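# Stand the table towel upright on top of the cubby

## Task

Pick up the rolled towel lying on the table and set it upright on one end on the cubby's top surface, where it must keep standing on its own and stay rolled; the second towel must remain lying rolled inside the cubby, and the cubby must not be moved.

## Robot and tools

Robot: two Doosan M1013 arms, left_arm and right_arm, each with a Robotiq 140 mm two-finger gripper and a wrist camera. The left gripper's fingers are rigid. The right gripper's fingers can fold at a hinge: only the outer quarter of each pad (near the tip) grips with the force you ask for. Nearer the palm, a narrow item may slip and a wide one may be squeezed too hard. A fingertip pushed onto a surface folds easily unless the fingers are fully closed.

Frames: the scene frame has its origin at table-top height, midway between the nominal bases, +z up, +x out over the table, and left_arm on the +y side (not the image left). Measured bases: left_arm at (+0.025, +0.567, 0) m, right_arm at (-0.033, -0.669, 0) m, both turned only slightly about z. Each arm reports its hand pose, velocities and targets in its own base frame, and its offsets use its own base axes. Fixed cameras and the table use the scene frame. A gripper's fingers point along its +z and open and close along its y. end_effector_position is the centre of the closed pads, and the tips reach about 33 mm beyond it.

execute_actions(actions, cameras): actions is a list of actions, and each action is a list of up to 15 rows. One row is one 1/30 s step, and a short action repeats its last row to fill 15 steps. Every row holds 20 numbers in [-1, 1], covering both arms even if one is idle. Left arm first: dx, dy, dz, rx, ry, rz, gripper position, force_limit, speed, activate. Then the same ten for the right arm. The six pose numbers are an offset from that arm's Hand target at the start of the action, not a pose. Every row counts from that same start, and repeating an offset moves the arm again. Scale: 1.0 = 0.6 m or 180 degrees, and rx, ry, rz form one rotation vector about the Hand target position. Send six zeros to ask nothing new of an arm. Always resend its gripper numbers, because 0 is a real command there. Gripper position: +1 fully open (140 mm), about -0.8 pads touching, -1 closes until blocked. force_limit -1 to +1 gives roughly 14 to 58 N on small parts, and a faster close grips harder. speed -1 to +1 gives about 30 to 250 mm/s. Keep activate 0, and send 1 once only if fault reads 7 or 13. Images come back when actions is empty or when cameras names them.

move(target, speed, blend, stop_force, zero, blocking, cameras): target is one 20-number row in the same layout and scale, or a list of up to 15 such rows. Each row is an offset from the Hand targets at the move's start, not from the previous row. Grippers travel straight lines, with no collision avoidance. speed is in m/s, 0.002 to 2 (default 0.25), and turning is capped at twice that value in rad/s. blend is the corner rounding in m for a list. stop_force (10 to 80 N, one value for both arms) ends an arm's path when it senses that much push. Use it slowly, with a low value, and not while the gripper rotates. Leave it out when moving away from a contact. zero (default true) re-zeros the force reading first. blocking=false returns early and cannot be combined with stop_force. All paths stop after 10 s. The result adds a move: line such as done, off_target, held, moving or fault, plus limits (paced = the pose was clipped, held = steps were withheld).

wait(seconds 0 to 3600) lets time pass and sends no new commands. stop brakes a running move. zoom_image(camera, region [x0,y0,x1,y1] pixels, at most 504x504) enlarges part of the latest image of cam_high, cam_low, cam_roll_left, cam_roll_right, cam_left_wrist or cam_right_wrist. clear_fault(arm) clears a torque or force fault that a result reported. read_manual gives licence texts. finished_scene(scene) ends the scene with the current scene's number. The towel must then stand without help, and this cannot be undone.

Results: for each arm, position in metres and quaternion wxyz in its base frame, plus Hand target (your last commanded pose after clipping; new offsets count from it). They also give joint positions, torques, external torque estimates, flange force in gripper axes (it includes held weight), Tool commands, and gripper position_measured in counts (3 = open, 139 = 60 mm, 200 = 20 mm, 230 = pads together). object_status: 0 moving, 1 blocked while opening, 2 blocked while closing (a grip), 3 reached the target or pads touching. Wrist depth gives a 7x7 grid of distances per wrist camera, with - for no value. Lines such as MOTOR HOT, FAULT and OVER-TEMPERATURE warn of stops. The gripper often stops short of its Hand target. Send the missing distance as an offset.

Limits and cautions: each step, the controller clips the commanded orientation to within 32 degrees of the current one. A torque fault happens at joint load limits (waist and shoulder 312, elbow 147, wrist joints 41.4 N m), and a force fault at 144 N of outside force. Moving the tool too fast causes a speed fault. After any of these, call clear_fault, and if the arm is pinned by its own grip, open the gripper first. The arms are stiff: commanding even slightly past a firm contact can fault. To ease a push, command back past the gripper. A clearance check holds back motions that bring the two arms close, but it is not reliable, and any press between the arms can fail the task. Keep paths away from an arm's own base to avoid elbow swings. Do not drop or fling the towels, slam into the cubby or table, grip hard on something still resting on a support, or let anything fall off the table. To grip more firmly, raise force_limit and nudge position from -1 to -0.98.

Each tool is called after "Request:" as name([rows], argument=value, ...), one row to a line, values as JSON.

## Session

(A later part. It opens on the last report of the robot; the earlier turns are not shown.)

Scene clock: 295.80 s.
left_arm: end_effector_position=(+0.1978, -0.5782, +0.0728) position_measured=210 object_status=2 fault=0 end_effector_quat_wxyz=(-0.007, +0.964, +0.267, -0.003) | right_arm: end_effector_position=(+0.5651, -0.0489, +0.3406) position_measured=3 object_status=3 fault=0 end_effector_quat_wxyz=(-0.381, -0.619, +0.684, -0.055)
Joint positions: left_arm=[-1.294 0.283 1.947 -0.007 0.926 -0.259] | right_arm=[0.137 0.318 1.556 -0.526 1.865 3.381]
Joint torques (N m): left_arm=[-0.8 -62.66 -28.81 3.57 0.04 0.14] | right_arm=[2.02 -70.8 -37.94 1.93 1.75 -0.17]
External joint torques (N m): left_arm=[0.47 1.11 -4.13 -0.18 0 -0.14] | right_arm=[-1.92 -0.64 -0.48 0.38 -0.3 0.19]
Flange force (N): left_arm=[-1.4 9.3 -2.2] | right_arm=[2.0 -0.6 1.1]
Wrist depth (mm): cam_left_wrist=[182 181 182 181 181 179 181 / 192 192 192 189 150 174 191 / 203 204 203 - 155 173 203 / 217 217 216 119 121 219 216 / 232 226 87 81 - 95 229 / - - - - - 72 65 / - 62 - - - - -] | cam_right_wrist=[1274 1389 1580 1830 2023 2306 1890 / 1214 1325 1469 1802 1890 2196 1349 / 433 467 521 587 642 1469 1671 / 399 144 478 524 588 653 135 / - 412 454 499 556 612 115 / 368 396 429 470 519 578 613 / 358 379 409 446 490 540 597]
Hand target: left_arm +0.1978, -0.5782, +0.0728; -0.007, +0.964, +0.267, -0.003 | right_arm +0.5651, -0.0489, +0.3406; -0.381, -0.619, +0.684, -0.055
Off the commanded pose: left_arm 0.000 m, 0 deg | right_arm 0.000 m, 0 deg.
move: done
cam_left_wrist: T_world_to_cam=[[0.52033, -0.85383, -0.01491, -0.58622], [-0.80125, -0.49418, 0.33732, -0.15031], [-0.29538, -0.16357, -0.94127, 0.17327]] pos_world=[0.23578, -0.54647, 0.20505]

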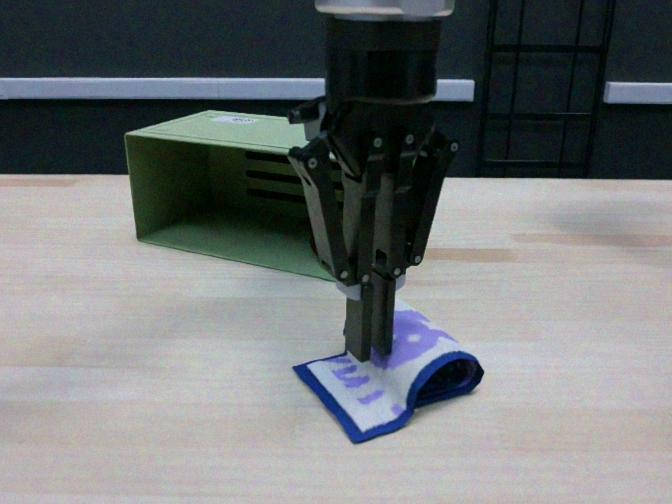

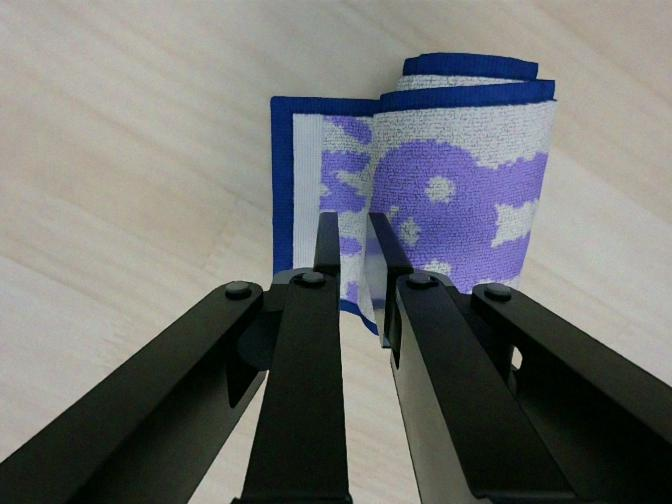

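Request:
move([
  [0,0,0.08,0,0,0,0.43,-1,-1,0,0,0,0,0,0,0,1,1,1,0],
  [0.04,-0.07,0.08,0,0,0,0.43,-1,-1,0,0,0,0,0,0,0,1,1,1,0],
  [0.04,-0.07,-0.044,0,0,0,0.43,-1,-1,0,0,0,0,0,0,0,1,1,1,0],
  [0.04,-0.07,-0.044,0,0,0,-1,-1,-1,0,0,0,0,0,0,0,1,1,1,0],
], speed=0.15)

Request:
move(target=[0,0,0.35,0,0,0,-1,-1,-1,0,0,0,0,0,0,0,1,1,1,0], speed=0.12, cameras=["cam_low","cam_roll_left","cam_left_wrist"])

Scene clock: 345.37 s.
left_arm: end_effector_position=(+0.2218, -0.6202, +0.0464) position_measured=166 object_status=0 fault=0 end_effector_quat_wxyz=(-0.007, +0.964, +0.267, -0.003) | right_arm: end_effector_position=(+0.5651, -0.0489, +0.3406) position_measured=3 object_status=3 fault=0 end_effector_quat_wxyz=(-0.381, -0.619, +0.684, -0.055)
Joint positions: left_arm=[-1.277 0.375 1.873 -0.007 0.908 -0.241] | right_arm=[0.137 0.318 1.556 -0.526 1.865 3.381]
Joint torques (N m): left_arm=[0.11 -67.38 -26.78 3.62 -0.63 0.18] | right_arm=[2.36 -70.81 -37.78 2.01 1.84 -0.18]
External joint torques (N m): left_arm=[-0.11 -3.46 -5.9 -0.24 0.66 -0.18] | right_arm=[-2.11 -0.64 -0.66 0.3 -0.39 0.19]
Flange force (N): left_arm=[-1.9 7.3 -9.0] | right_arm=[2.3 -0.9 1.0]
Wrist depth (mm): cam_left_wrist=[159 159 158 129 156 158 158 / 167 165 164 121 165 167 166 / 178 178 170 128 174 176 176 / 190 189 177 - 138 187 187 / - 80 93 149 118 89 195 / - 71 57 217 215 64 - / - 68 - 232 - - -] | cam_right_wrist=[1281 1398 1558 1802 1922 2377 2096 / 1177 1365 1450 1636 1875 2096 2217 / 435 469 521 1497 1671 1507 1830 / 400 143 476 534 588 644 496 / - 412 453 502 554 605 115 / 369 396 433 474 519 582 617 / 357 380 410 444 487 540 593]
Hand target: left_arm +0.2218, -0.6202, +0.0464; -0.007, +0.964, +0.267, -0.003 | right_arm +0.5651, -0.0489, +0.3406; -0.381, -0.619, +0.684, -0.055
Off the commanded pose: left_arm 0.000 m, 0 deg | right_arm 0.000 m, 0 deg.
move: done

Scene clock: 347.47 s.
left_arm: end_effector_position=(+0.2218, -0.6202, +0.2564) position_measured=166 object_status=2 fault=0 end_effector_quat_wxyz=(-0.007, +0.964, +0.267, -0.003) | right_arm: end_effector_position=(+0.5651, -0.0489, +0.3406) position_measured=3 object_status=3 fault=0 end_effector_quat_wxyz=(-0.381, -0.619, +0.684, -0.055)
Joint positions: left_arm=[-1.277 0.211 1.668 -0.006 1.277 -0.244] | right_arm=[0.137 0.318 1.556 -0.526 1.865 3.381]
Joint torques (N m): left_arm=[-0.17 -62.67 -35.22 4.3 0.1 0.13] | right_arm=[2.38 -70.67 -37.94 2.02 1.87 -0.24]
External joint torques (N m): left_arm=[0.46 1.45 -4.42 -0.18 -0.05 -0.13] | right_arm=[-2.4 -0.3 -0.38 0.27 -0.43 0.26]
Flange force (N): left_arm=[-1.6 10.6 -5.0] | right_arm=[2.3 -1.2 1.7]
Wrist depth (mm): cam_left_wrist=[345 343 345 135 336 343 339 / 365 365 360 120 353 362 362 / 385 385 385 - 377 380 383 / 410 411 400 134 138 408 403 / 432 80 93 145 109 - 421 / - 71 57 477 - 64 - / - 67 - 498 - - -] | cam_right_wrist=[1260 1398 1580 1760 1988 2377 2116 / 1171 1318 1469 1647 1845 2155 2283 / 419 470 516 1460 1721 1580 1860 / 402 144 479 529 596 651 491 / - 411 452 499 557 612 115 / 367 398 431 472 517 579 610 / 357 376 411 447 491 546 601]
Hand target: left_arm +0.2218, -0.6202, +0.2564; -0.007, +0.964, +0.267, -0.003 | right_arm +0.5651, -0.0489, +0.3406; -0.381, -0.619, +0.684, -0.055
Off the commanded pose: left_arm 0.000 m, 0 deg | right_arm 0.000 m, 0 deg.
move: done
cam_left_wrist: T_world_to_cam=[[0.5204, -0.85379, -0.01494, -0.63195], [-0.80121, -0.49425, 0.33732, -0.21375], [-0.29538, -0.16357, -0.94127, 0.34622]] pos_world=[0.25988, -0.58857, 0.38855]

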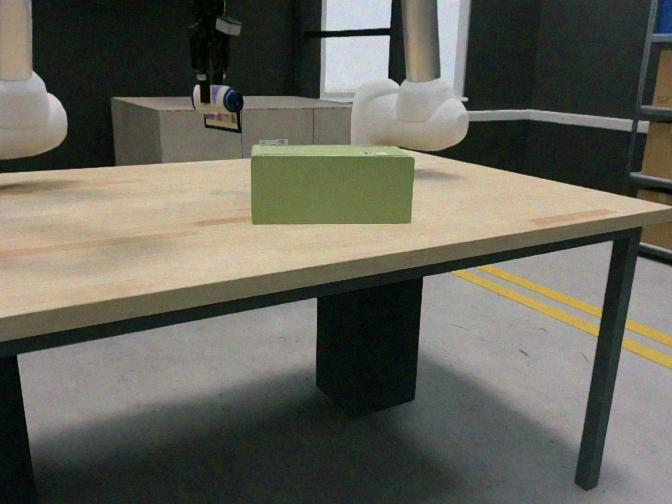

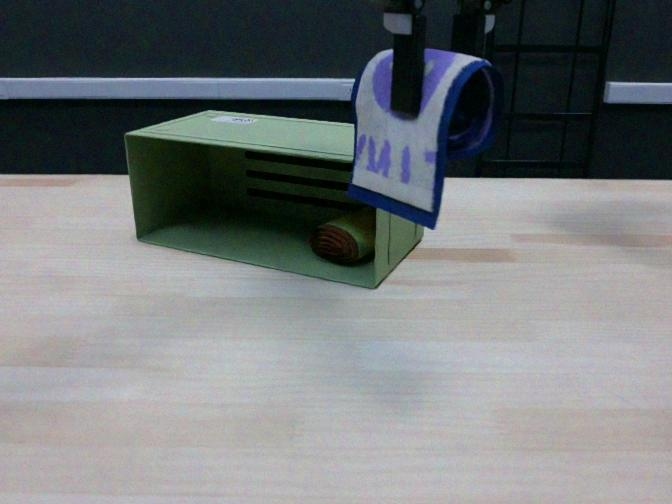

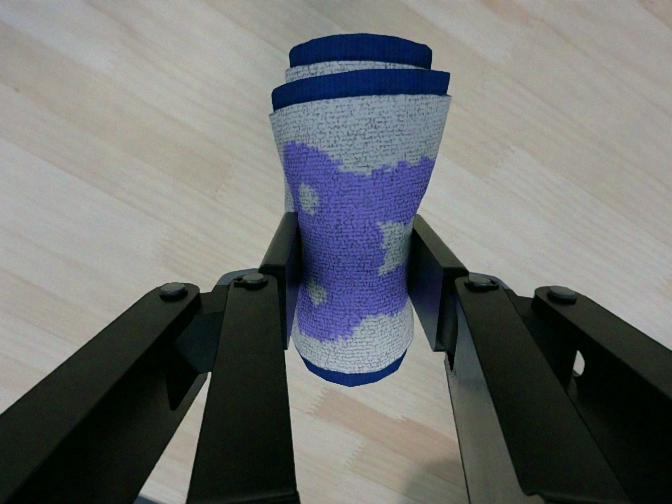

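Request:
move(target=[0.067,0,0.12,0.3739,-0.2116,-0.587,-1,-1,-1,0,0,0,0,0,0,0,1,1,1,0], speed=0.3, cameras=["cam_low","cam_roll_left","cam_left_wrist","cam_high"])

Scene clock: 360.47 s.
left_arm: end_effector_position=(+0.2620, -0.6202, +0.3284) position_measured=166 object_status=2 fault=0 end_effector_quat_wxyz=(-0.385, +0.593, -0.593, +0.384) | right_arm: end_effector_position=(+0.5651, -0.0489, +0.3406) position_measured=3 object_status=3 fault=0 end_effector_quat_wxyz=(-0.381, -0.619, +0.684, -0.055)
Joint positions: left_arm=[-1.693 0.234 1.884 1.148 1.454 1.023] | right_arm=[0.137 0.318 1.556 -0.526 1.865 3.381]
Joint torques (N m): left_arm=[-0.52 -62.55 -33.48 3.84 1.42 0.15] | right_arm=[2.32 -71 -37.89 1.95 1.87 -0.21]
External joint torques (N m): left_arm=[0.55 1.2 -3.98 -0.19 -0.12 -0.19] | right_arm=[-2.56 0.34 -0.43 0.34 -0.44 0.23]
Flange force (N): left_arm=[9.2 -2.2 -0.8] | right_arm=[2.2 -2.3 1.4]
Wrist depth (mm): cam_left_wrist=[1501 1702 1772 126 529 424 340 / - 1948 1802 - 132 439 349 / 1638 1817 - - 135 406 355 / 1555 1802 131 136 137 441 365 / - 80 93 142 137 93 342 / - 71 57 848 - - - / - 68 - - - - -] | cam_right_wrist=[1288 1415 1601 1802 1988 2329 2847 / 1220 1318 1469 1636 1890 2196 2155 / 432 466 515 1507 1659 1580 1708 / 400 143 477 527 587 646 135 / - 411 454 498 556 605 115 / 368 396 430 470 519 582 618 / 361 380 411 448 489 546 605]
Hand target: left_arm +0.2620, -0.6202, +0.3284; -0.385, +0.593, -0.593, +0.384 | right_arm +0.5651, -0.0489, +0.3406; -0.381, -0.619, +0.684, -0.055
Off the commanded pose: left_arm 0.000 m, 0 deg | right_arm 0.000 m, 0 deg.
move: done
cam_left_wrist: T_world_to_cam=[[-0.40907, -0.0062, -0.91248, 0.41224], [-0.31018, 0.94138, 0.13266, 0.62302], [0.85817, 0.3373, -0.38701, 0.2523]] pos_world=[0.14537, -0.66904, 0.39116]
Images, in order (width x height): cam_high 672x504, cam_low 672x504, cam_roll_left 672x504, cam_left_wrist 672x504.

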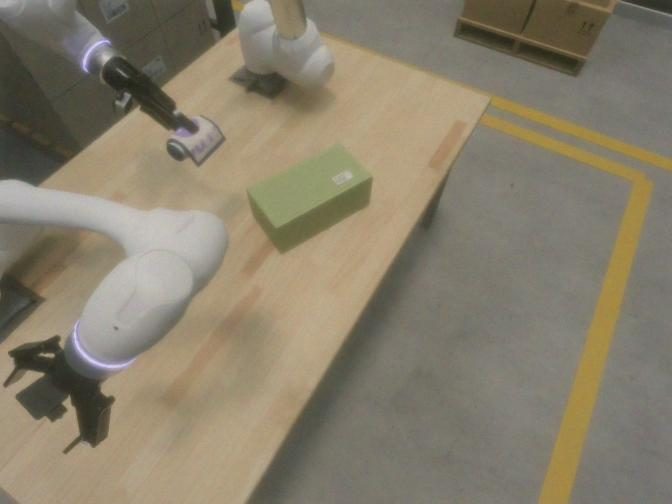

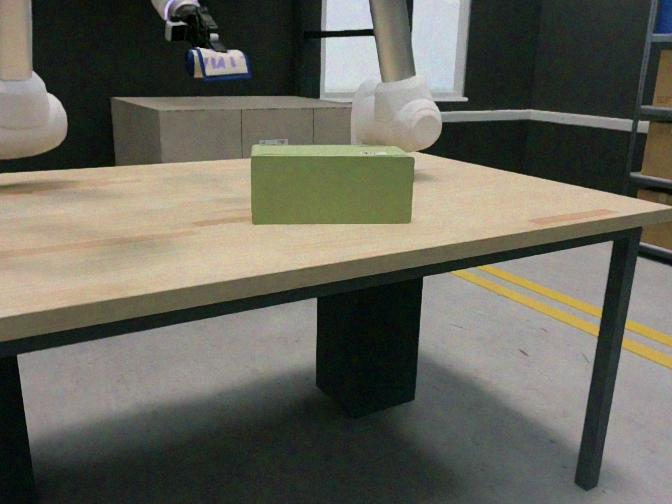

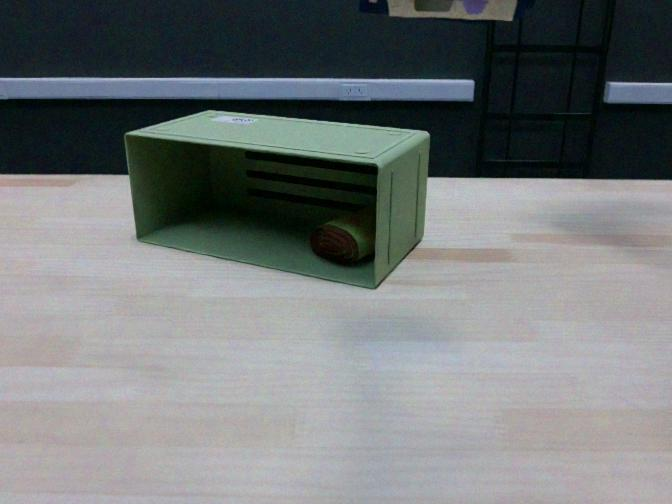

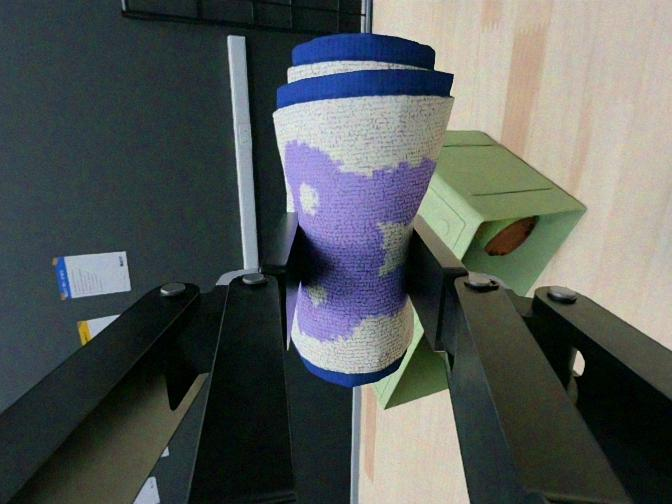

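Request:
move([
  [0,0,-0.43,0,0,0,-1,-1,-1,0,0,0,0,0,0,0,1,1,1,0],
  [0,0,-0.43,0,0,0,0.0,-1,-1,0,0,0,0,0,0,0,1,1,1,0],
], speed=0.15, cameras=["cam_low","cam_roll_left","cam_left_wrist"])

Scene clock: 368.00 s.
left_arm: end_effector_position=(+0.2620, -0.6202, +0.0704) position_measured=129 object_status=0 fault=0 end_effector_quat_wxyz=(-0.385, +0.593, -0.593, +0.384) | right_arm: end_effector_position=(+0.5651, -0.0489, +0.3406) position_measured=3 object_status=3 fault=0 end_effector_quat_wxyz=(-0.381, -0.619, +0.684, -0.055)
Joint positions: left_arm=[-1.693 0.552 2.031 1.239 1.28 0.583] | right_arm=[0.137 0.318 1.556 -0.526 1.865 3.381]
Joint torques (N m): left_arm=[-0.49 -80.76 -21.3 2.17 2.09 0.07] | right_arm=[1.96 -70.35 -38.1 1.99 1.88 -0.17]
External joint torques (N m): left_arm=[0.26 1.35 -4.12 -0.08 0 -0.11] | right_arm=[-1.89 -0.48 -0.2 0.31 -0.44 0.19]
Flange force (N): left_arm=[9.5 1.5 0.3] | right_arm=[1.8 -0.5 1.8]
Wrist depth (mm): cam_left_wrist=[1523 1638 485 286 185 146 117 / 1772 2141 569 318 149 148 122 / 1663 - - 173 164 154 125 / 1676 - 124 192 147 152 125 / - 85 106 337 193 89 90 / - 74 60 351 244 - 75 / - - - 400 261 - -] | cam_right_wrist=[1260 1406 1537 1774 2041 2353 2196 / 1220 1341 1488 1624 1860 2176 2176 / 435 473 517 1478 1708 1517 1708 / 405 144 479 533 593 651 135 / - 413 454 497 554 610 115 / 368 394 431 475 522 581 613 / 358 379 409 447 491 540 601]
Hand target: left_arm +0.2620, -0.6202, +0.0704; -0.385, +0.593, -0.593, +0.384 | right_arm +0.5651, -0.0489, +0.3406; -0.381, -0.619, +0.684, -0.055
Off the commanded pose: left_arm 0.000 m, 0 deg | right_arm 0.000 m, 0 deg.
move: done
cam_left_wrist: T_world_to_cam=[[-0.40907, -0.0062, -0.91248, 0.17682], [-0.31018, 0.94138, 0.13266, 0.65724], [0.85817, 0.3373, -0.38701, 0.15245]] pos_world=[0.14537, -0.66904, 0.13316]

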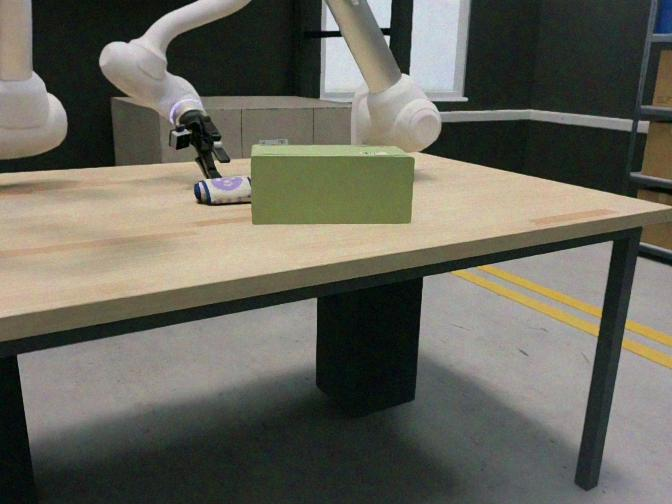

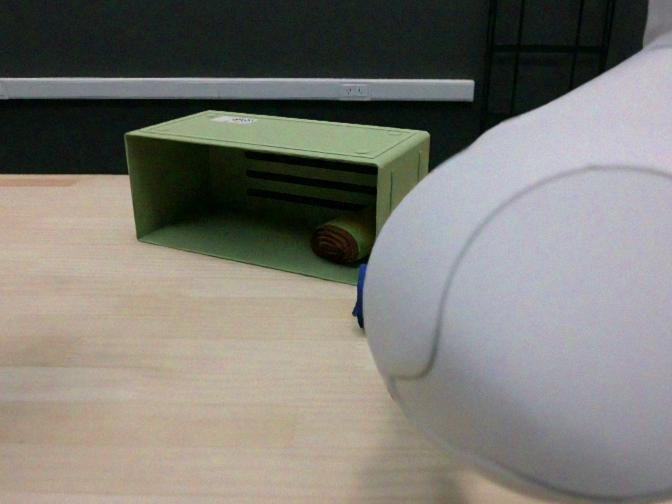

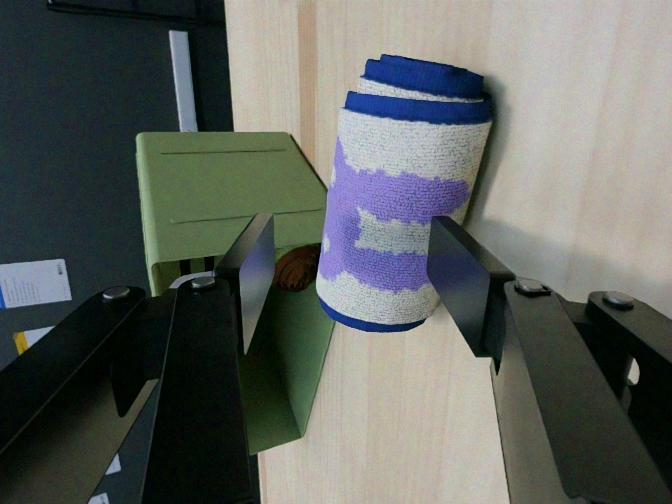

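Request:
move([
  [-0.17,0,0.06,0,0,0,0.0,-1,-1,0,0,0,0,0,0,0,1,1,1,0],
  [-0.1,0,0.3,0,0.2,0,0.43,-1,-1,0,0,0,0,0,0,0,1,1,1,0],
  [0.05,0,0.35,0,0.361,0,0.43,-1,-1,0,0,0,0,0,0,0,1,1,1,0],
], speed=0.25, blend=[0.02,0,0], cameras=["cam_low","cam_roll_left","cam_left_wrist"])

Scene clock: 379.00 s.
left_arm: end_effector_position=(+0.2920, -0.6202, +0.2804) position_measured=75 object_status=3 fault=0 end_effector_quat_wxyz=(-0.006, +0.707, -0.708, +0.005) | right_arm: end_effector_position=(+0.5651, -0.0489, +0.3406) position_measured=3 object_status=3 fault=0 end_effector_quat_wxyz=(-0.381, -0.619, +0.684, -0.055)
Joint positions: left_arm=[-1.189 0.232 1.597 0.016 1.308 1.95] | right_arm=[0.137 0.318 1.556 -0.526 1.865 3.381]
Joint torques (N m): left_arm=[-0.77 -65.38 -36 4.28 0.06 0.11] | right_arm=[2.25 -70.71 -38.16 1.95 1.83 -0.24]
External joint torques (N m): left_arm=[0.5 1.63 -4.25 -0.13 -0.11 -0.11] | right_arm=[-2.22 -0.5 -0.31 0.36 -0.39 0.25]
Flange force (N): left_arm=[9.6 -5.2 -4.7] | right_arm=[2.1 -0.7 1.7]
Wrist depth (mm): cam_left_wrist=[364 367 365 363 362 362 363 / 385 385 380 370 381 383 377 / 280 - 403 409 405 403 405 / 286 282 429 432 426 148 432 / - 80 460 462 463 110 89 / - - 497 497 494 494 62 / - - 535 541 535 - -] | cam_right_wrist=[1274 1406 1647 1760 2078 2353 - / 1214 1398 1460 1647 1860 2176 2196 / 433 472 519 1469 1721 1548 1788 / 400 143 481 531 596 657 135 / - 414 457 502 553 604 115 / 370 395 429 468 519 582 612 / 359 378 410 446 490 539 597]
Hand target: left_arm +0.2920, -0.6202, +0.2804; -0.006, +0.707, -0.708, +0.005 | right_arm +0.5651, -0.0489, +0.3406; -0.381, -0.619, +0.684, -0.055
Off the commanded pose: left_arm 0.000 m, 0 deg | right_arm 0.000 m, 0 deg.
move: done
cam_left_wrist: T_world_to_cam=[[-0.99986, -0.00616, -0.0153, 0.30162], [-0.01096, 0.94138, 0.33717, 0.49397], [0.01233, 0.33729, -0.94132, 0.6104]] pos_world=[0.29947, -0.66904, 0.41265]

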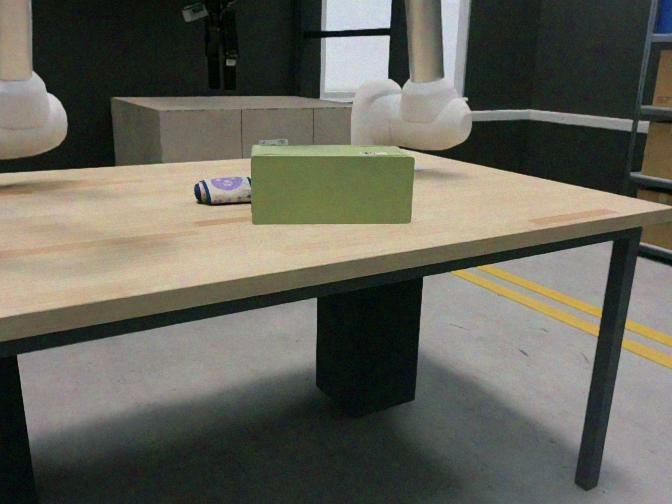

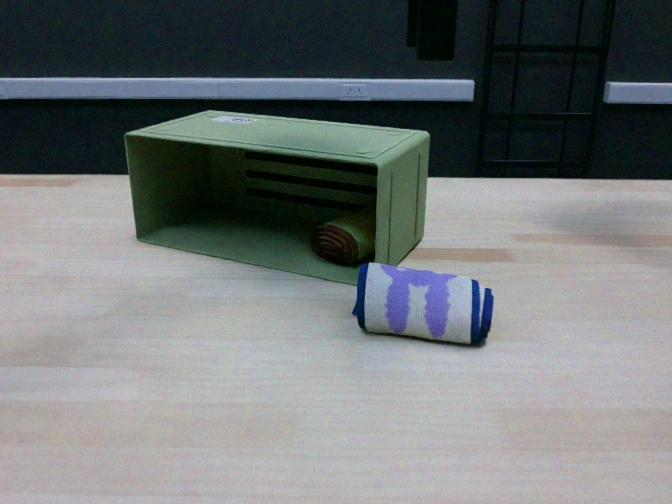

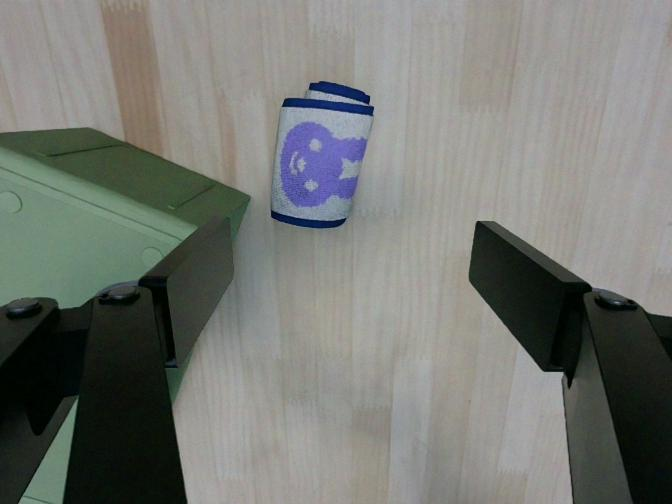

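Request:
move([
  [0.046,-0.028,-0.15,0,0,-0.053,0.3,-1,-1,0,0,0,0,0,0,0,1,1,1,0],
  [0.046,-0.028,-0.391,0,0,-0.053,0.3,-1,-1,0,0,0,0,0,0,0,1,1,1,0],
  [0.046,-0.028,-0.391,0,0,-0.053,-1,-1,-1,0,0,0,0,0,0,0,1,1,1,0],
], speed=0.15, blend=[0.01,0,0])

Request:
move(target=[-0.08,-0.03,0.4,0,0,0,-1,-1,-1,0,0,0,0,0,0,0,1,1,1,0], speed=0.12, cameras=["cam_low","cam_roll_left","cam_left_wrist"])

Scene clock: 398.60 s.
left_arm: end_effector_position=(+0.3196, -0.6370, +0.0458) position_measured=169 object_status=0 fault=0 end_effector_quat_wxyz=(+0.006, -0.645, +0.764, -0.005) | right_arm: end_effector_position=(+0.5651, -0.0489, +0.3406) position_measured=3 object_status=3 fault=0 end_effector_quat_wxyz=(-0.381, -0.619, +0.684, -0.055)
Joint positions: left_arm=[-1.161 0.437 1.778 0.018 0.919 2.138] | right_arm=[0.137 0.318 1.556 -0.526 1.865 3.381]
Joint torques (N m): left_arm=[-0.14 -73.48 -26.78 3.72 -0.29 0.21] | right_arm=[2.54 -70.53 -37.96 1.94 1.88 -0.19]
External joint torques (N m): left_arm=[0.02 -3.42 -6.65 -0.29 0.23 -0.21] | right_arm=[-2.74 0.15 -0.31 0.34 -0.46 0.2]
Flange force (N): left_arm=[7.9 -5.5 -8.1] | right_arm=[2.4 -2.0 1.9]
Wrist depth (mm): cam_left_wrist=[157 157 157 157 157 156 157 / 167 166 166 123 164 166 165 / 177 176 176 - 178 176 175 / 189 188 183 127 134 187 188 / 196 80 93 - 130 94 195 / - 70 57 - - 64 - / - 67 - 233 - - -] | cam_right_wrist=[1288 1424 1569 1760 1922 2377 - / 1220 1341 1469 1613 1830 2135 2239 / 433 471 518 1507 1636 1580 1890 / 402 144 480 530 596 648 495 / - 410 451 498 556 604 115 / 367 397 429 474 515 585 610 / 360 379 410 446 491 543 596]
Hand target: left_arm +0.3196, -0.6370, +0.0458; +0.006, -0.645, +0.764, -0.005 | right_arm +0.5651, -0.0489, +0.3406; -0.381, -0.619, +0.684, -0.055
Off the commanded pose: left_arm 0.000 m, 0 deg | right_arm 0.000 m, 0 deg.
move: done

Scene clock: 401.00 s.
left_arm: end_effector_position=(+0.2716, -0.6550, +0.2858) position_measured=169 object_status=2 fault=0 end_effector_quat_wxyz=(+0.006, -0.645, +0.764, -0.005) | right_arm: end_effector_position=(+0.5651, -0.0489, +0.3406) position_measured=3 object_status=3 fault=0 end_effector_quat_wxyz=(-0.381, -0.619, +0.684, -0.055)
Joint positions: left_arm=[-1.233 0.266 1.544 0.015 1.326 2.073] | right_arm=[0.137 0.318 1.556 -0.526 1.865 3.381]
Joint torques (N m): left_arm=[-0.23 -69.12 -36.54 4.29 0 0.14] | right_arm=[2.68 -70.9 -37.86 1.94 1.85 -0.23]
External joint torques (N m): left_arm=[0.06 1.16 -4.32 -0.1 -0.07 -0.14] | right_arm=[-2.76 -0.31 -0.57 0.35 -0.41 0.25]
Flange force (N): left_arm=[9.1 -5.6 -5.2] | right_arm=[2.7 -1.6 1.5]
Wrist depth (mm): cam_left_wrist=[369 365 369 366 368 370 366 / 390 387 389 124 382 387 384 / 414 413 410 117 409 408 410 / - - 131 126 133 439 434 / - 80 93 133 115 93 451 / - 70 57 145 - 64 - / - 66 - 546 - - -] | cam_right_wrist=[1288 1389 1548 1747 1971 2651 - / 1220 1310 1488 1636 1816 2155 2239 / 433 467 515 1478 1671 1527 1747 / 402 144 474 531 596 651 135 / - 411 452 499 553 607 115 / 368 396 431 475 525 577 615 / 358 379 405 442 494 540 596]
Hand target: left_arm +0.2716, -0.6550, +0.2858; +0.006, -0.645, +0.764, -0.005 | right_arm +0.5651, -0.0489, +0.3406; -0.381, -0.619, +0.684, -0.055
Off the commanded pose: left_arm 0.000 m, 0 deg | right_arm 0.000 m, 0 deg.
move: done
cam_left_wrist: T_world_to_cam=[[-0.98706, 0.15963, -0.01515, 0.38616], [0.14525, 0.93015, 0.33722, 0.47487], [0.06792, 0.33066, -0.9413, 0.60803]] pos_world=[0.27089, -0.70439, 0.41805]

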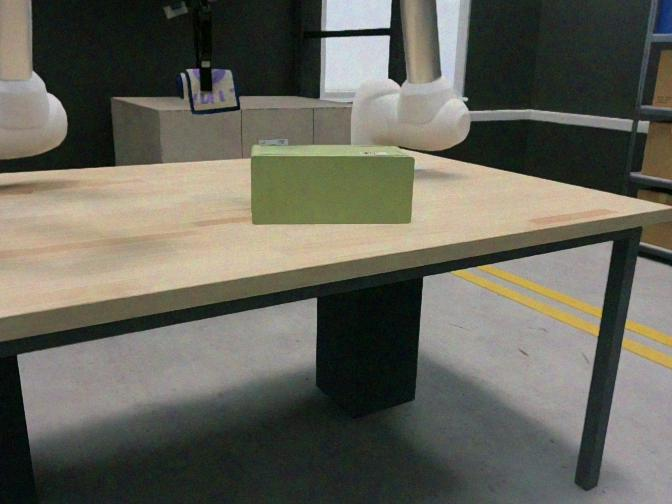

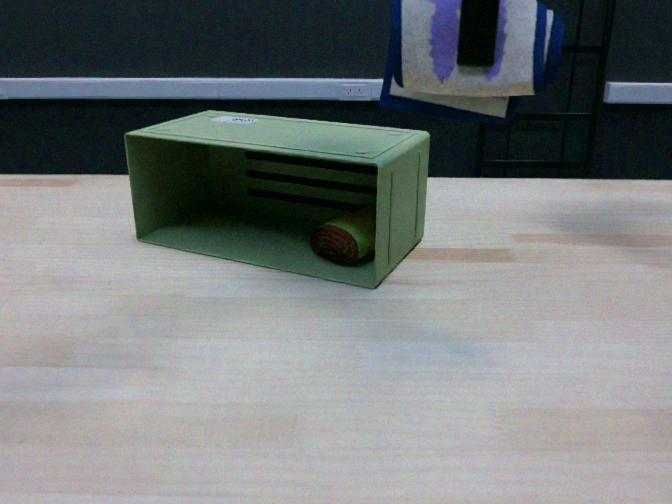

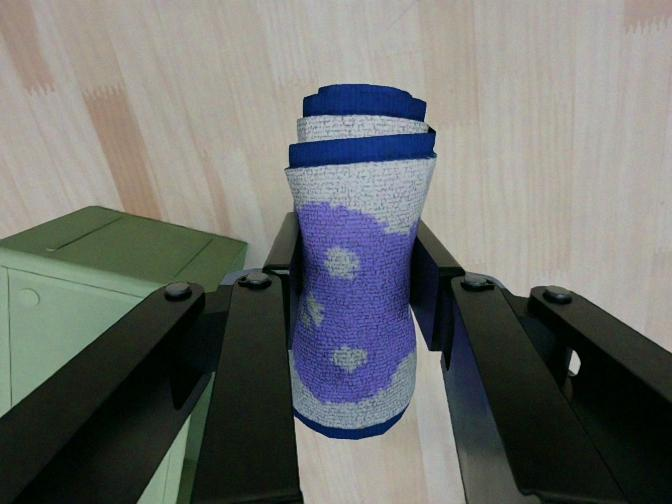

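Request:
move([
  [-0.136,0.058,0.07,-0.06,-0.356,0,-1,-1,-1,0,0,0,0,0,0,0,1,1,1,0],
  [-0.136,0.058,-0.362,-0.06,-0.356,0,-1,-1,-1,0,0,0,0,0,0,0,1,1,1,0],
  [-0.136,0.058,-0.362,-0.06,-0.356,0,0,-1,-1,0,0,0,0,0,0,0,1,1,1,0],
  [-0.306,0.058,-0.3,-0.06,-0.356,0,0,-1,-1,0,0,0,0,0,0,0,1,1,1,0],
], speed=0.25)

Request:
move([
  [0.07,0,0.25,0.03,0.2,0,-1,-1,0,0,0,0,0,0,0,0,1,1,1,0],
  [0.25,0,0.35,0.06,0.356,0,-1,-1,0,0,0,0,0,0,0,0,1,1,1,0],
], speed=0.25, cameras=["cam_low","cam_roll_left","cam_left_wrist"])

Scene clock: 418.37 s.
left_arm: end_effector_position=(+0.0881, -0.6201, +0.1058) position_measured=129 object_status=3 fault=0 end_effector_quat_wxyz=(+0.352, -0.542, +0.641, -0.415) | right_arm: end_effector_position=(+0.5651, -0.0489, +0.3406) position_measured=3 object_status=3 fault=0 end_effector_quat_wxyz=(-0.381, -0.619, +0.684, -0.055)
Joint positions: left_arm=[-1.982 0.485 2.051 1.131 1.36 0.602] | right_arm=[0.137 0.318 1.556 -0.526 1.865 3.381]
Joint torques (N m): left_arm=[-0.23 -75.19 -22.39 2.52 2.08 0.1] | right_arm=[2.25 -70.59 -38.03 1.93 1.82 -0.21]
External joint torques (N m): left_arm=[0.19 0.63 -4.1 -0.07 -0.02 -0.15] | right_arm=[-1.99 -0.92 -0.48 0.39 -0.37 0.23]
Flange force (N): left_arm=[8.5 0.6 -1.3] | right_arm=[2.1 -0.2 1.4]
Wrist depth (mm): cam_left_wrist=[1758 1930 655 361 243 185 149 / - 1864 669 377 251 189 152 / - 1802 702 465 259 194 156 / 2099 - 147 - 145 193 158 / - 85 105 429 297 96 89 / - 74 60 459 312 - 75 / - - - 508 337 - -] | cam_right_wrist=[1274 1432 1613 1734 2041 2329 2135 / 1214 1325 1469 1774 1875 2135 2135 / 433 469 522 1537 1671 1569 1696 / 400 144 476 530 593 646 135 / - 410 454 502 557 608 115 / 368 396 429 474 522 578 617 / 359 379 407 443 491 546 594]
Hand target: left_arm +0.0880, -0.6202, +0.1058; +0.352, -0.542, +0.641, -0.415 | right_arm +0.5651, -0.0489, +0.3406; -0.381, -0.619, +0.684, -0.055
Off the commanded pose: left_arm 0.000 m, 0 deg | right_arm 0.000 m, 0 deg.
move: done

Scene clock: 421.37 s.
left_arm: end_effector_position=(+0.2380, -0.6202, +0.3158) position_measured=233 object_status=3 fault=0 end_effector_quat_wxyz=(+0.006, -0.645, +0.764, -0.005) | right_arm: end_effector_position=(+0.5651, -0.0489, +0.3406) position_measured=3 object_status=3 fault=0 end_effector_quat_wxyz=(-0.381, -0.619, +0.684, -0.055)
Joint positions: left_arm=[-1.264 0.185 1.591 0.015 1.361 2.043] | right_arm=[0.137 0.318 1.556 -0.526 1.865 3.381]
Joint torques (N m): left_arm=[-1.93 -61.73 -36.65 4.33 0.01 0.09] | right_arm=[2.56 -70.46 -38.13 2 1.81 -0.21]
External joint torques (N m): left_arm=[1.74 1.96 -4.4 -0.1 -0.09 -0.09] | right_arm=[-2.78 -0.24 -0.19 0.29 -0.38 0.23]
Flange force (N): left_arm=[8.8 -8.1 -5.4] | right_arm=[2.6 -1.2 2.2]
Wrist depth (mm): cam_left_wrist=[394 395 392 393 392 395 397 / 419 415 413 414 417 417 415 / 440 435 447 396 439 439 442 / 327 326 473 122 471 468 464 / 348 343 87 81 82 88 500 / - - - - 64 69 65 / - - - - - - -] | cam_right_wrist=[1260 1432 1569 1788 2041 2427 1845 / 1201 1349 1478 1671 1845 2078 2116 / 433 471 519 1497 1671 1558 1671 / 400 144 478 529 597 655 135 / - 410 453 500 553 607 115 / 365 394 429 473 521 581 618 / 357 378 407 448 490 544 596]
Hand target: left_arm +0.2380, -0.6202, +0.3158; +0.006, -0.645, +0.764, -0.005 | right_arm +0.5651, -0.0489, +0.3406; -0.381, -0.619, +0.684, -0.055
Off the commanded pose: left_arm 0.000 m, 0 deg | right_arm 0.000 m, 0 deg.
move: done
cam_left_wrist: T_world_to_cam=[[-0.98705, 0.15966, -0.01526, 0.34787], [0.14525, 0.93019, 0.33712, 0.43735], [0.06802, 0.33054, -0.94134, 0.62696]] pos_world=[0.23719, -0.6696, 0.44805]

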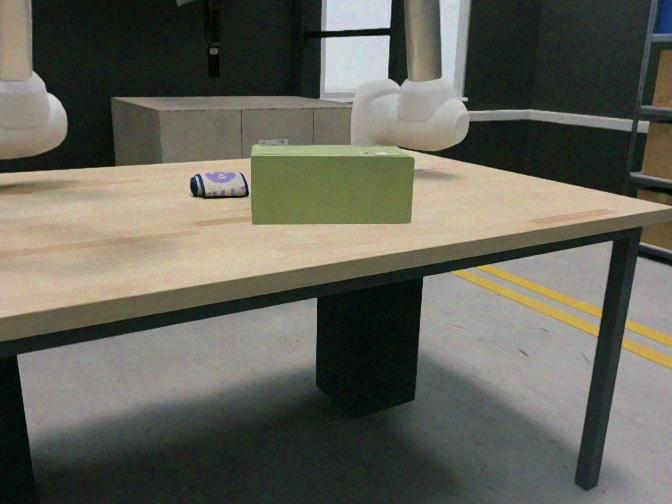

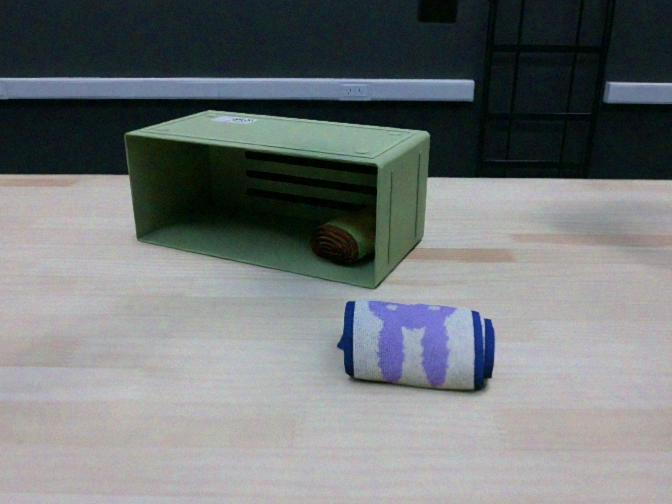

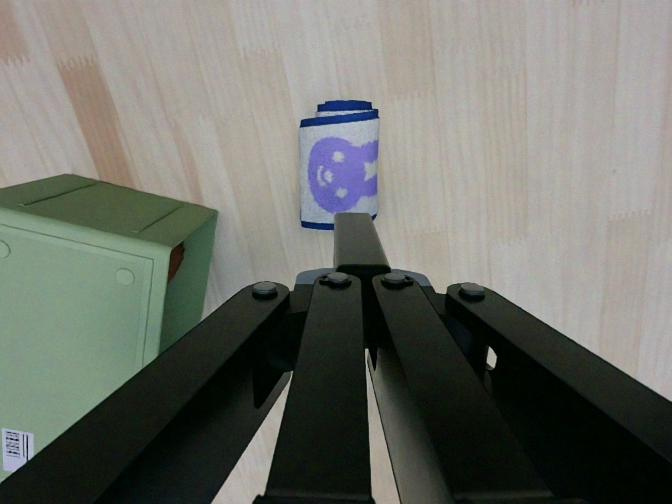

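Request:
move([
  [0.118,-0.005,-0.1,0,0,0,-1,-1,0,0,0,0,0,0,0,0,1,1,1,0],
  [0.118,-0.005,-0.403,0,0,0,-1,-1,0,0,0,0,0,0,0,0,1,1,1,0],
  [-0.012,0.017,-0.403,0,0,0,-1,-1,0,0,0,0,0,0,0,0,1,1,1,0],
], speed=[0.25,0.25,0.06], cameras=["cam_low","cam_roll_left","cam_left_wrist"])

Scene clock: 430.70 s.
left_arm: end_effector_position=(+0.2308, -0.6100, +0.0740) position_measured=233 object_status=3 fault=0 end_effector_quat_wxyz=(+0.006, -0.645, +0.764, -0.005) | right_arm: end_effector_position=(+0.5651, -0.0489, +0.3406) position_measured=3 object_status=3 fault=0 end_effector_quat_wxyz=(-0.381, -0.619, +0.684, -0.055)
Joint positions: left_arm=[-1.27 0.329 1.88 0.019 0.928 2.029] | right_arm=[0.137 0.318 1.556 -0.526 1.865 3.381]
Joint torques (N m): left_arm=[-0.33 -68.1 -29.27 3.52 0.1 0.13] | right_arm=[2.04 -70.65 -38.02 1.99 1.89 -0.24]
External joint torques (N m): left_arm=[0.47 1.17 -4.51 -0.04 -0.17 -0.13] | right_arm=[-2.05 -0.57 -0.44 0.31 -0.44 0.26]
Flange force (N): left_arm=[8.8 -5.7 -1.9] | right_arm=[2.0 -0.7 1.5]
Wrist depth (mm): cam_left_wrist=[183 182 182 182 181 181 181 / 193 192 192 173 - 192 192 / 205 204 204 164 - 203 203 / 218 218 217 120 - 216 218 / - 230 87 81 82 88 231 / - - - - 64 69 65 / - - - - - - -] | cam_right_wrist=[1274 1415 1590 1760 1988 2377 1954 / 1233 1325 1469 1636 1890 2196 2239 / 428 469 517 567 1647 1636 2059 / 399 144 481 528 588 648 135 / - 411 454 498 554 604 115 / 369 396 429 473 521 581 610 / 358 381 407 446 489 541 587]
Hand target: left_arm +0.2308, -0.6100, +0.0740; +0.006, -0.645, +0.764, -0.005 | right_arm +0.5651, -0.0489, +0.3406; -0.381, -0.619, +0.684, -0.055
Off the commanded pose: left_arm 0.000 m, 0 deg | right_arm 0.000 m, 0 deg.
move: done
cam_left_wrist: T_world_to_cam=[[-0.98707, 0.15957, -0.01529, 0.33549], [0.14516, 0.9302, 0.33712, 0.51044], [0.06802, 0.33054, -0.94134, 0.39646]] pos_world=[0.23009, -0.65939, 0.20625]

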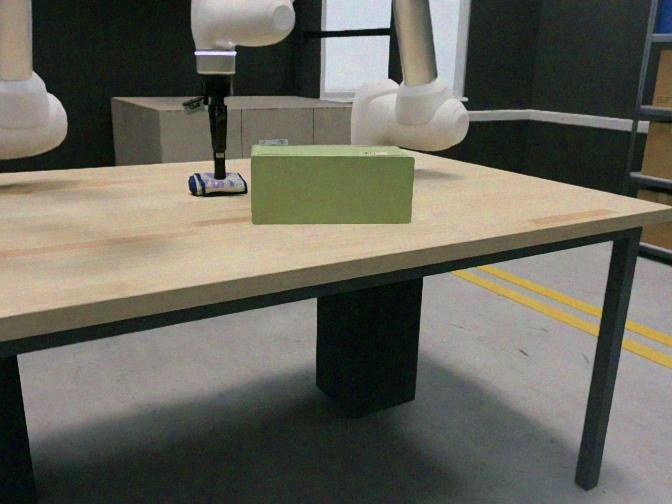

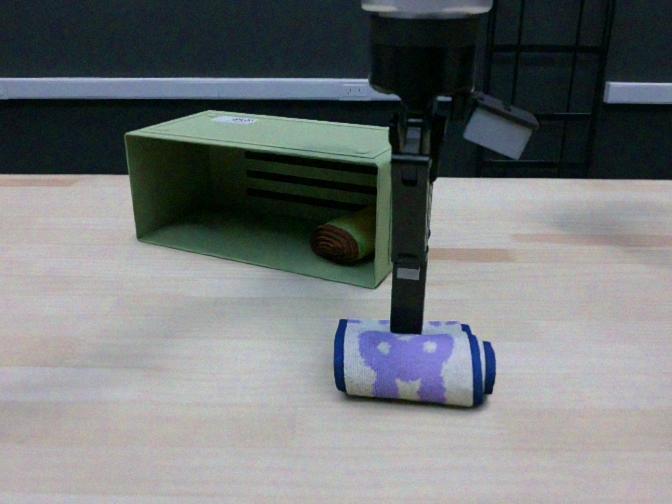

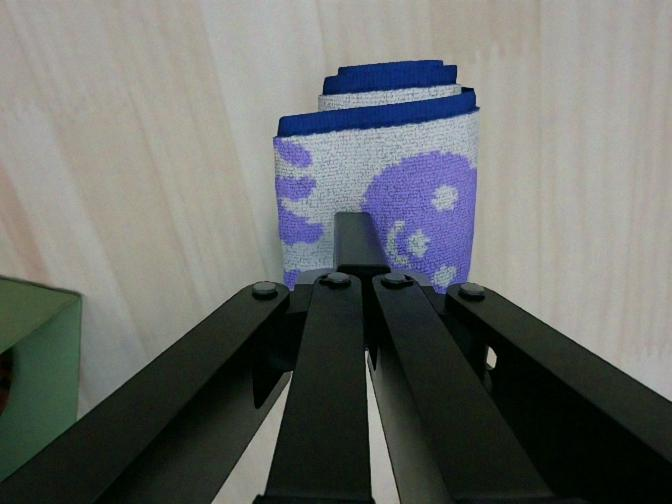

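Request:
move([
  [0,0,0.09,0,0,0,-1,-1,0,0,0,0,0,0,0,0,1,1,1,0],
  [0.092,-0.015,0.09,0,0,0,-1,-1,0,0,0,0,0,0,0,0,1,1,1,0],
  [0.092,-0.015,-0.007,0,0,0,-1,-1,0,0,0,0,0,0,0,0,1,1,1,0],
  [0.012,-0.002,-0.007,0,0,0,-1,-1,0,0,0,0,0,0,0,0,1,1,1,0],
  [0.05,-0.007,0.3,0,0,0,0.3,-1,0,0,0,0,0,0,0,0,1,1,1,0],
], speed=[0.15,0.2,0.2,0.06,0.25], cameras=["cam_low","cam_roll_left","cam_left_wrist"])

Scene clock: 443.30 s.
left_arm: end_effector_position=(+0.2608, -0.6142, +0.2540) position_measured=91 object_status=0 fault=0 end_effector_quat_wxyz=(+0.006, -0.645, +0.764, -0.005) | right_arm: end_effector_position=(+0.5651, -0.0489, +0.3406) position_measured=3 object_status=3 fault=0 end_effector_quat_wxyz=(-0.381, -0.619, +0.684, -0.055)
Joint positions: left_arm=[-1.228 0.215 1.668 0.015 1.252 2.076] | right_arm=[0.137 0.318 1.556 -0.526 1.865 3.381]
Joint torques (N m): left_arm=[-0.32 -62.96 -35.59 4.21 -0.01 0.11] | right_arm=[2.37 -71.06 -37.86 1.92 1.85 -0.27]
External joint torques (N m): left_arm=[0.3 1.57 -4.1 -0.12 -0.06 -0.11] | right_arm=[-2.46 0.03 -0.48 0.37 -0.41 0.28]
Flange force (N): left_arm=[8.6 -5.8 -4.2] | right_arm=[2.2 -1.8 1.3]
Wrist depth (mm): cam_left_wrist=[341 341 340 338 340 340 337 / 356 359 360 359 350 356 358 / 372 379 380 377 340 381 380 / 262 - 396 406 358 395 403 / - 80 436 428 437 116 92 / - 66 462 468 468 - 62 / - - 502 505 502 - -] | cam_right_wrist=[1260 1398 1569 1774 2023 2427 - / 1183 1318 1478 1636 1860 2096 1310 / 434 471 518 1488 1671 1527 1683 / 398 143 476 527 588 644 135 / - 411 456 498 560 610 114 / 368 396 429 474 524 584 613 / 360 378 411 447 490 541 594]
Hand target: left_arm +0.2608, -0.6142, +0.2540; +0.006, -0.645, +0.764, -0.005 | right_arm +0.5651, -0.0489, +0.3406; -0.381, -0.619, +0.684, -0.055
Off the commanded pose: left_arm 0.000 m, 0 deg | right_arm 0.000 m, 0 deg.
move: done
cam_left_wrist: T_world_to_cam=[[-0.98705, 0.15966, -0.01526, 0.36857], [0.14525, 0.93019, 0.33712, 0.44928], [0.06802, 0.33054, -0.94134, 0.56525]] pos_world=[0.2601, -0.6636, 0.38625]

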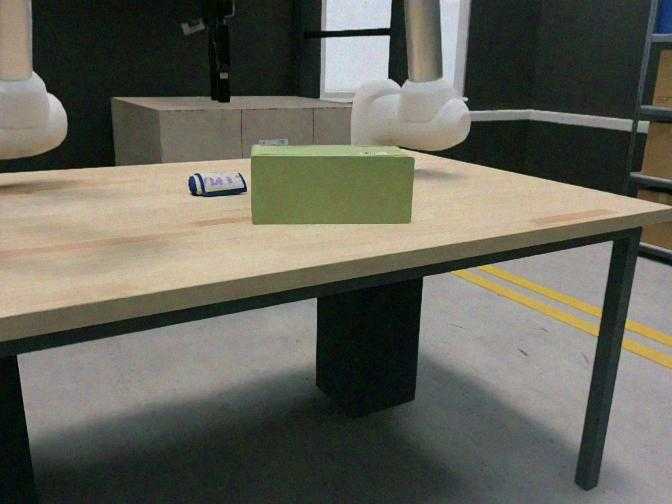

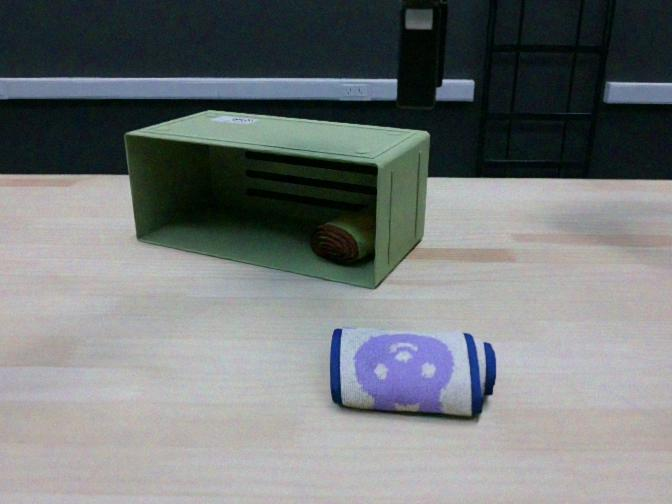

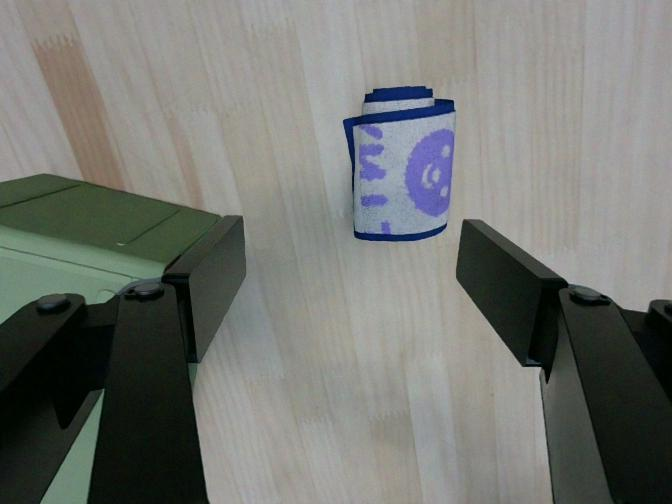

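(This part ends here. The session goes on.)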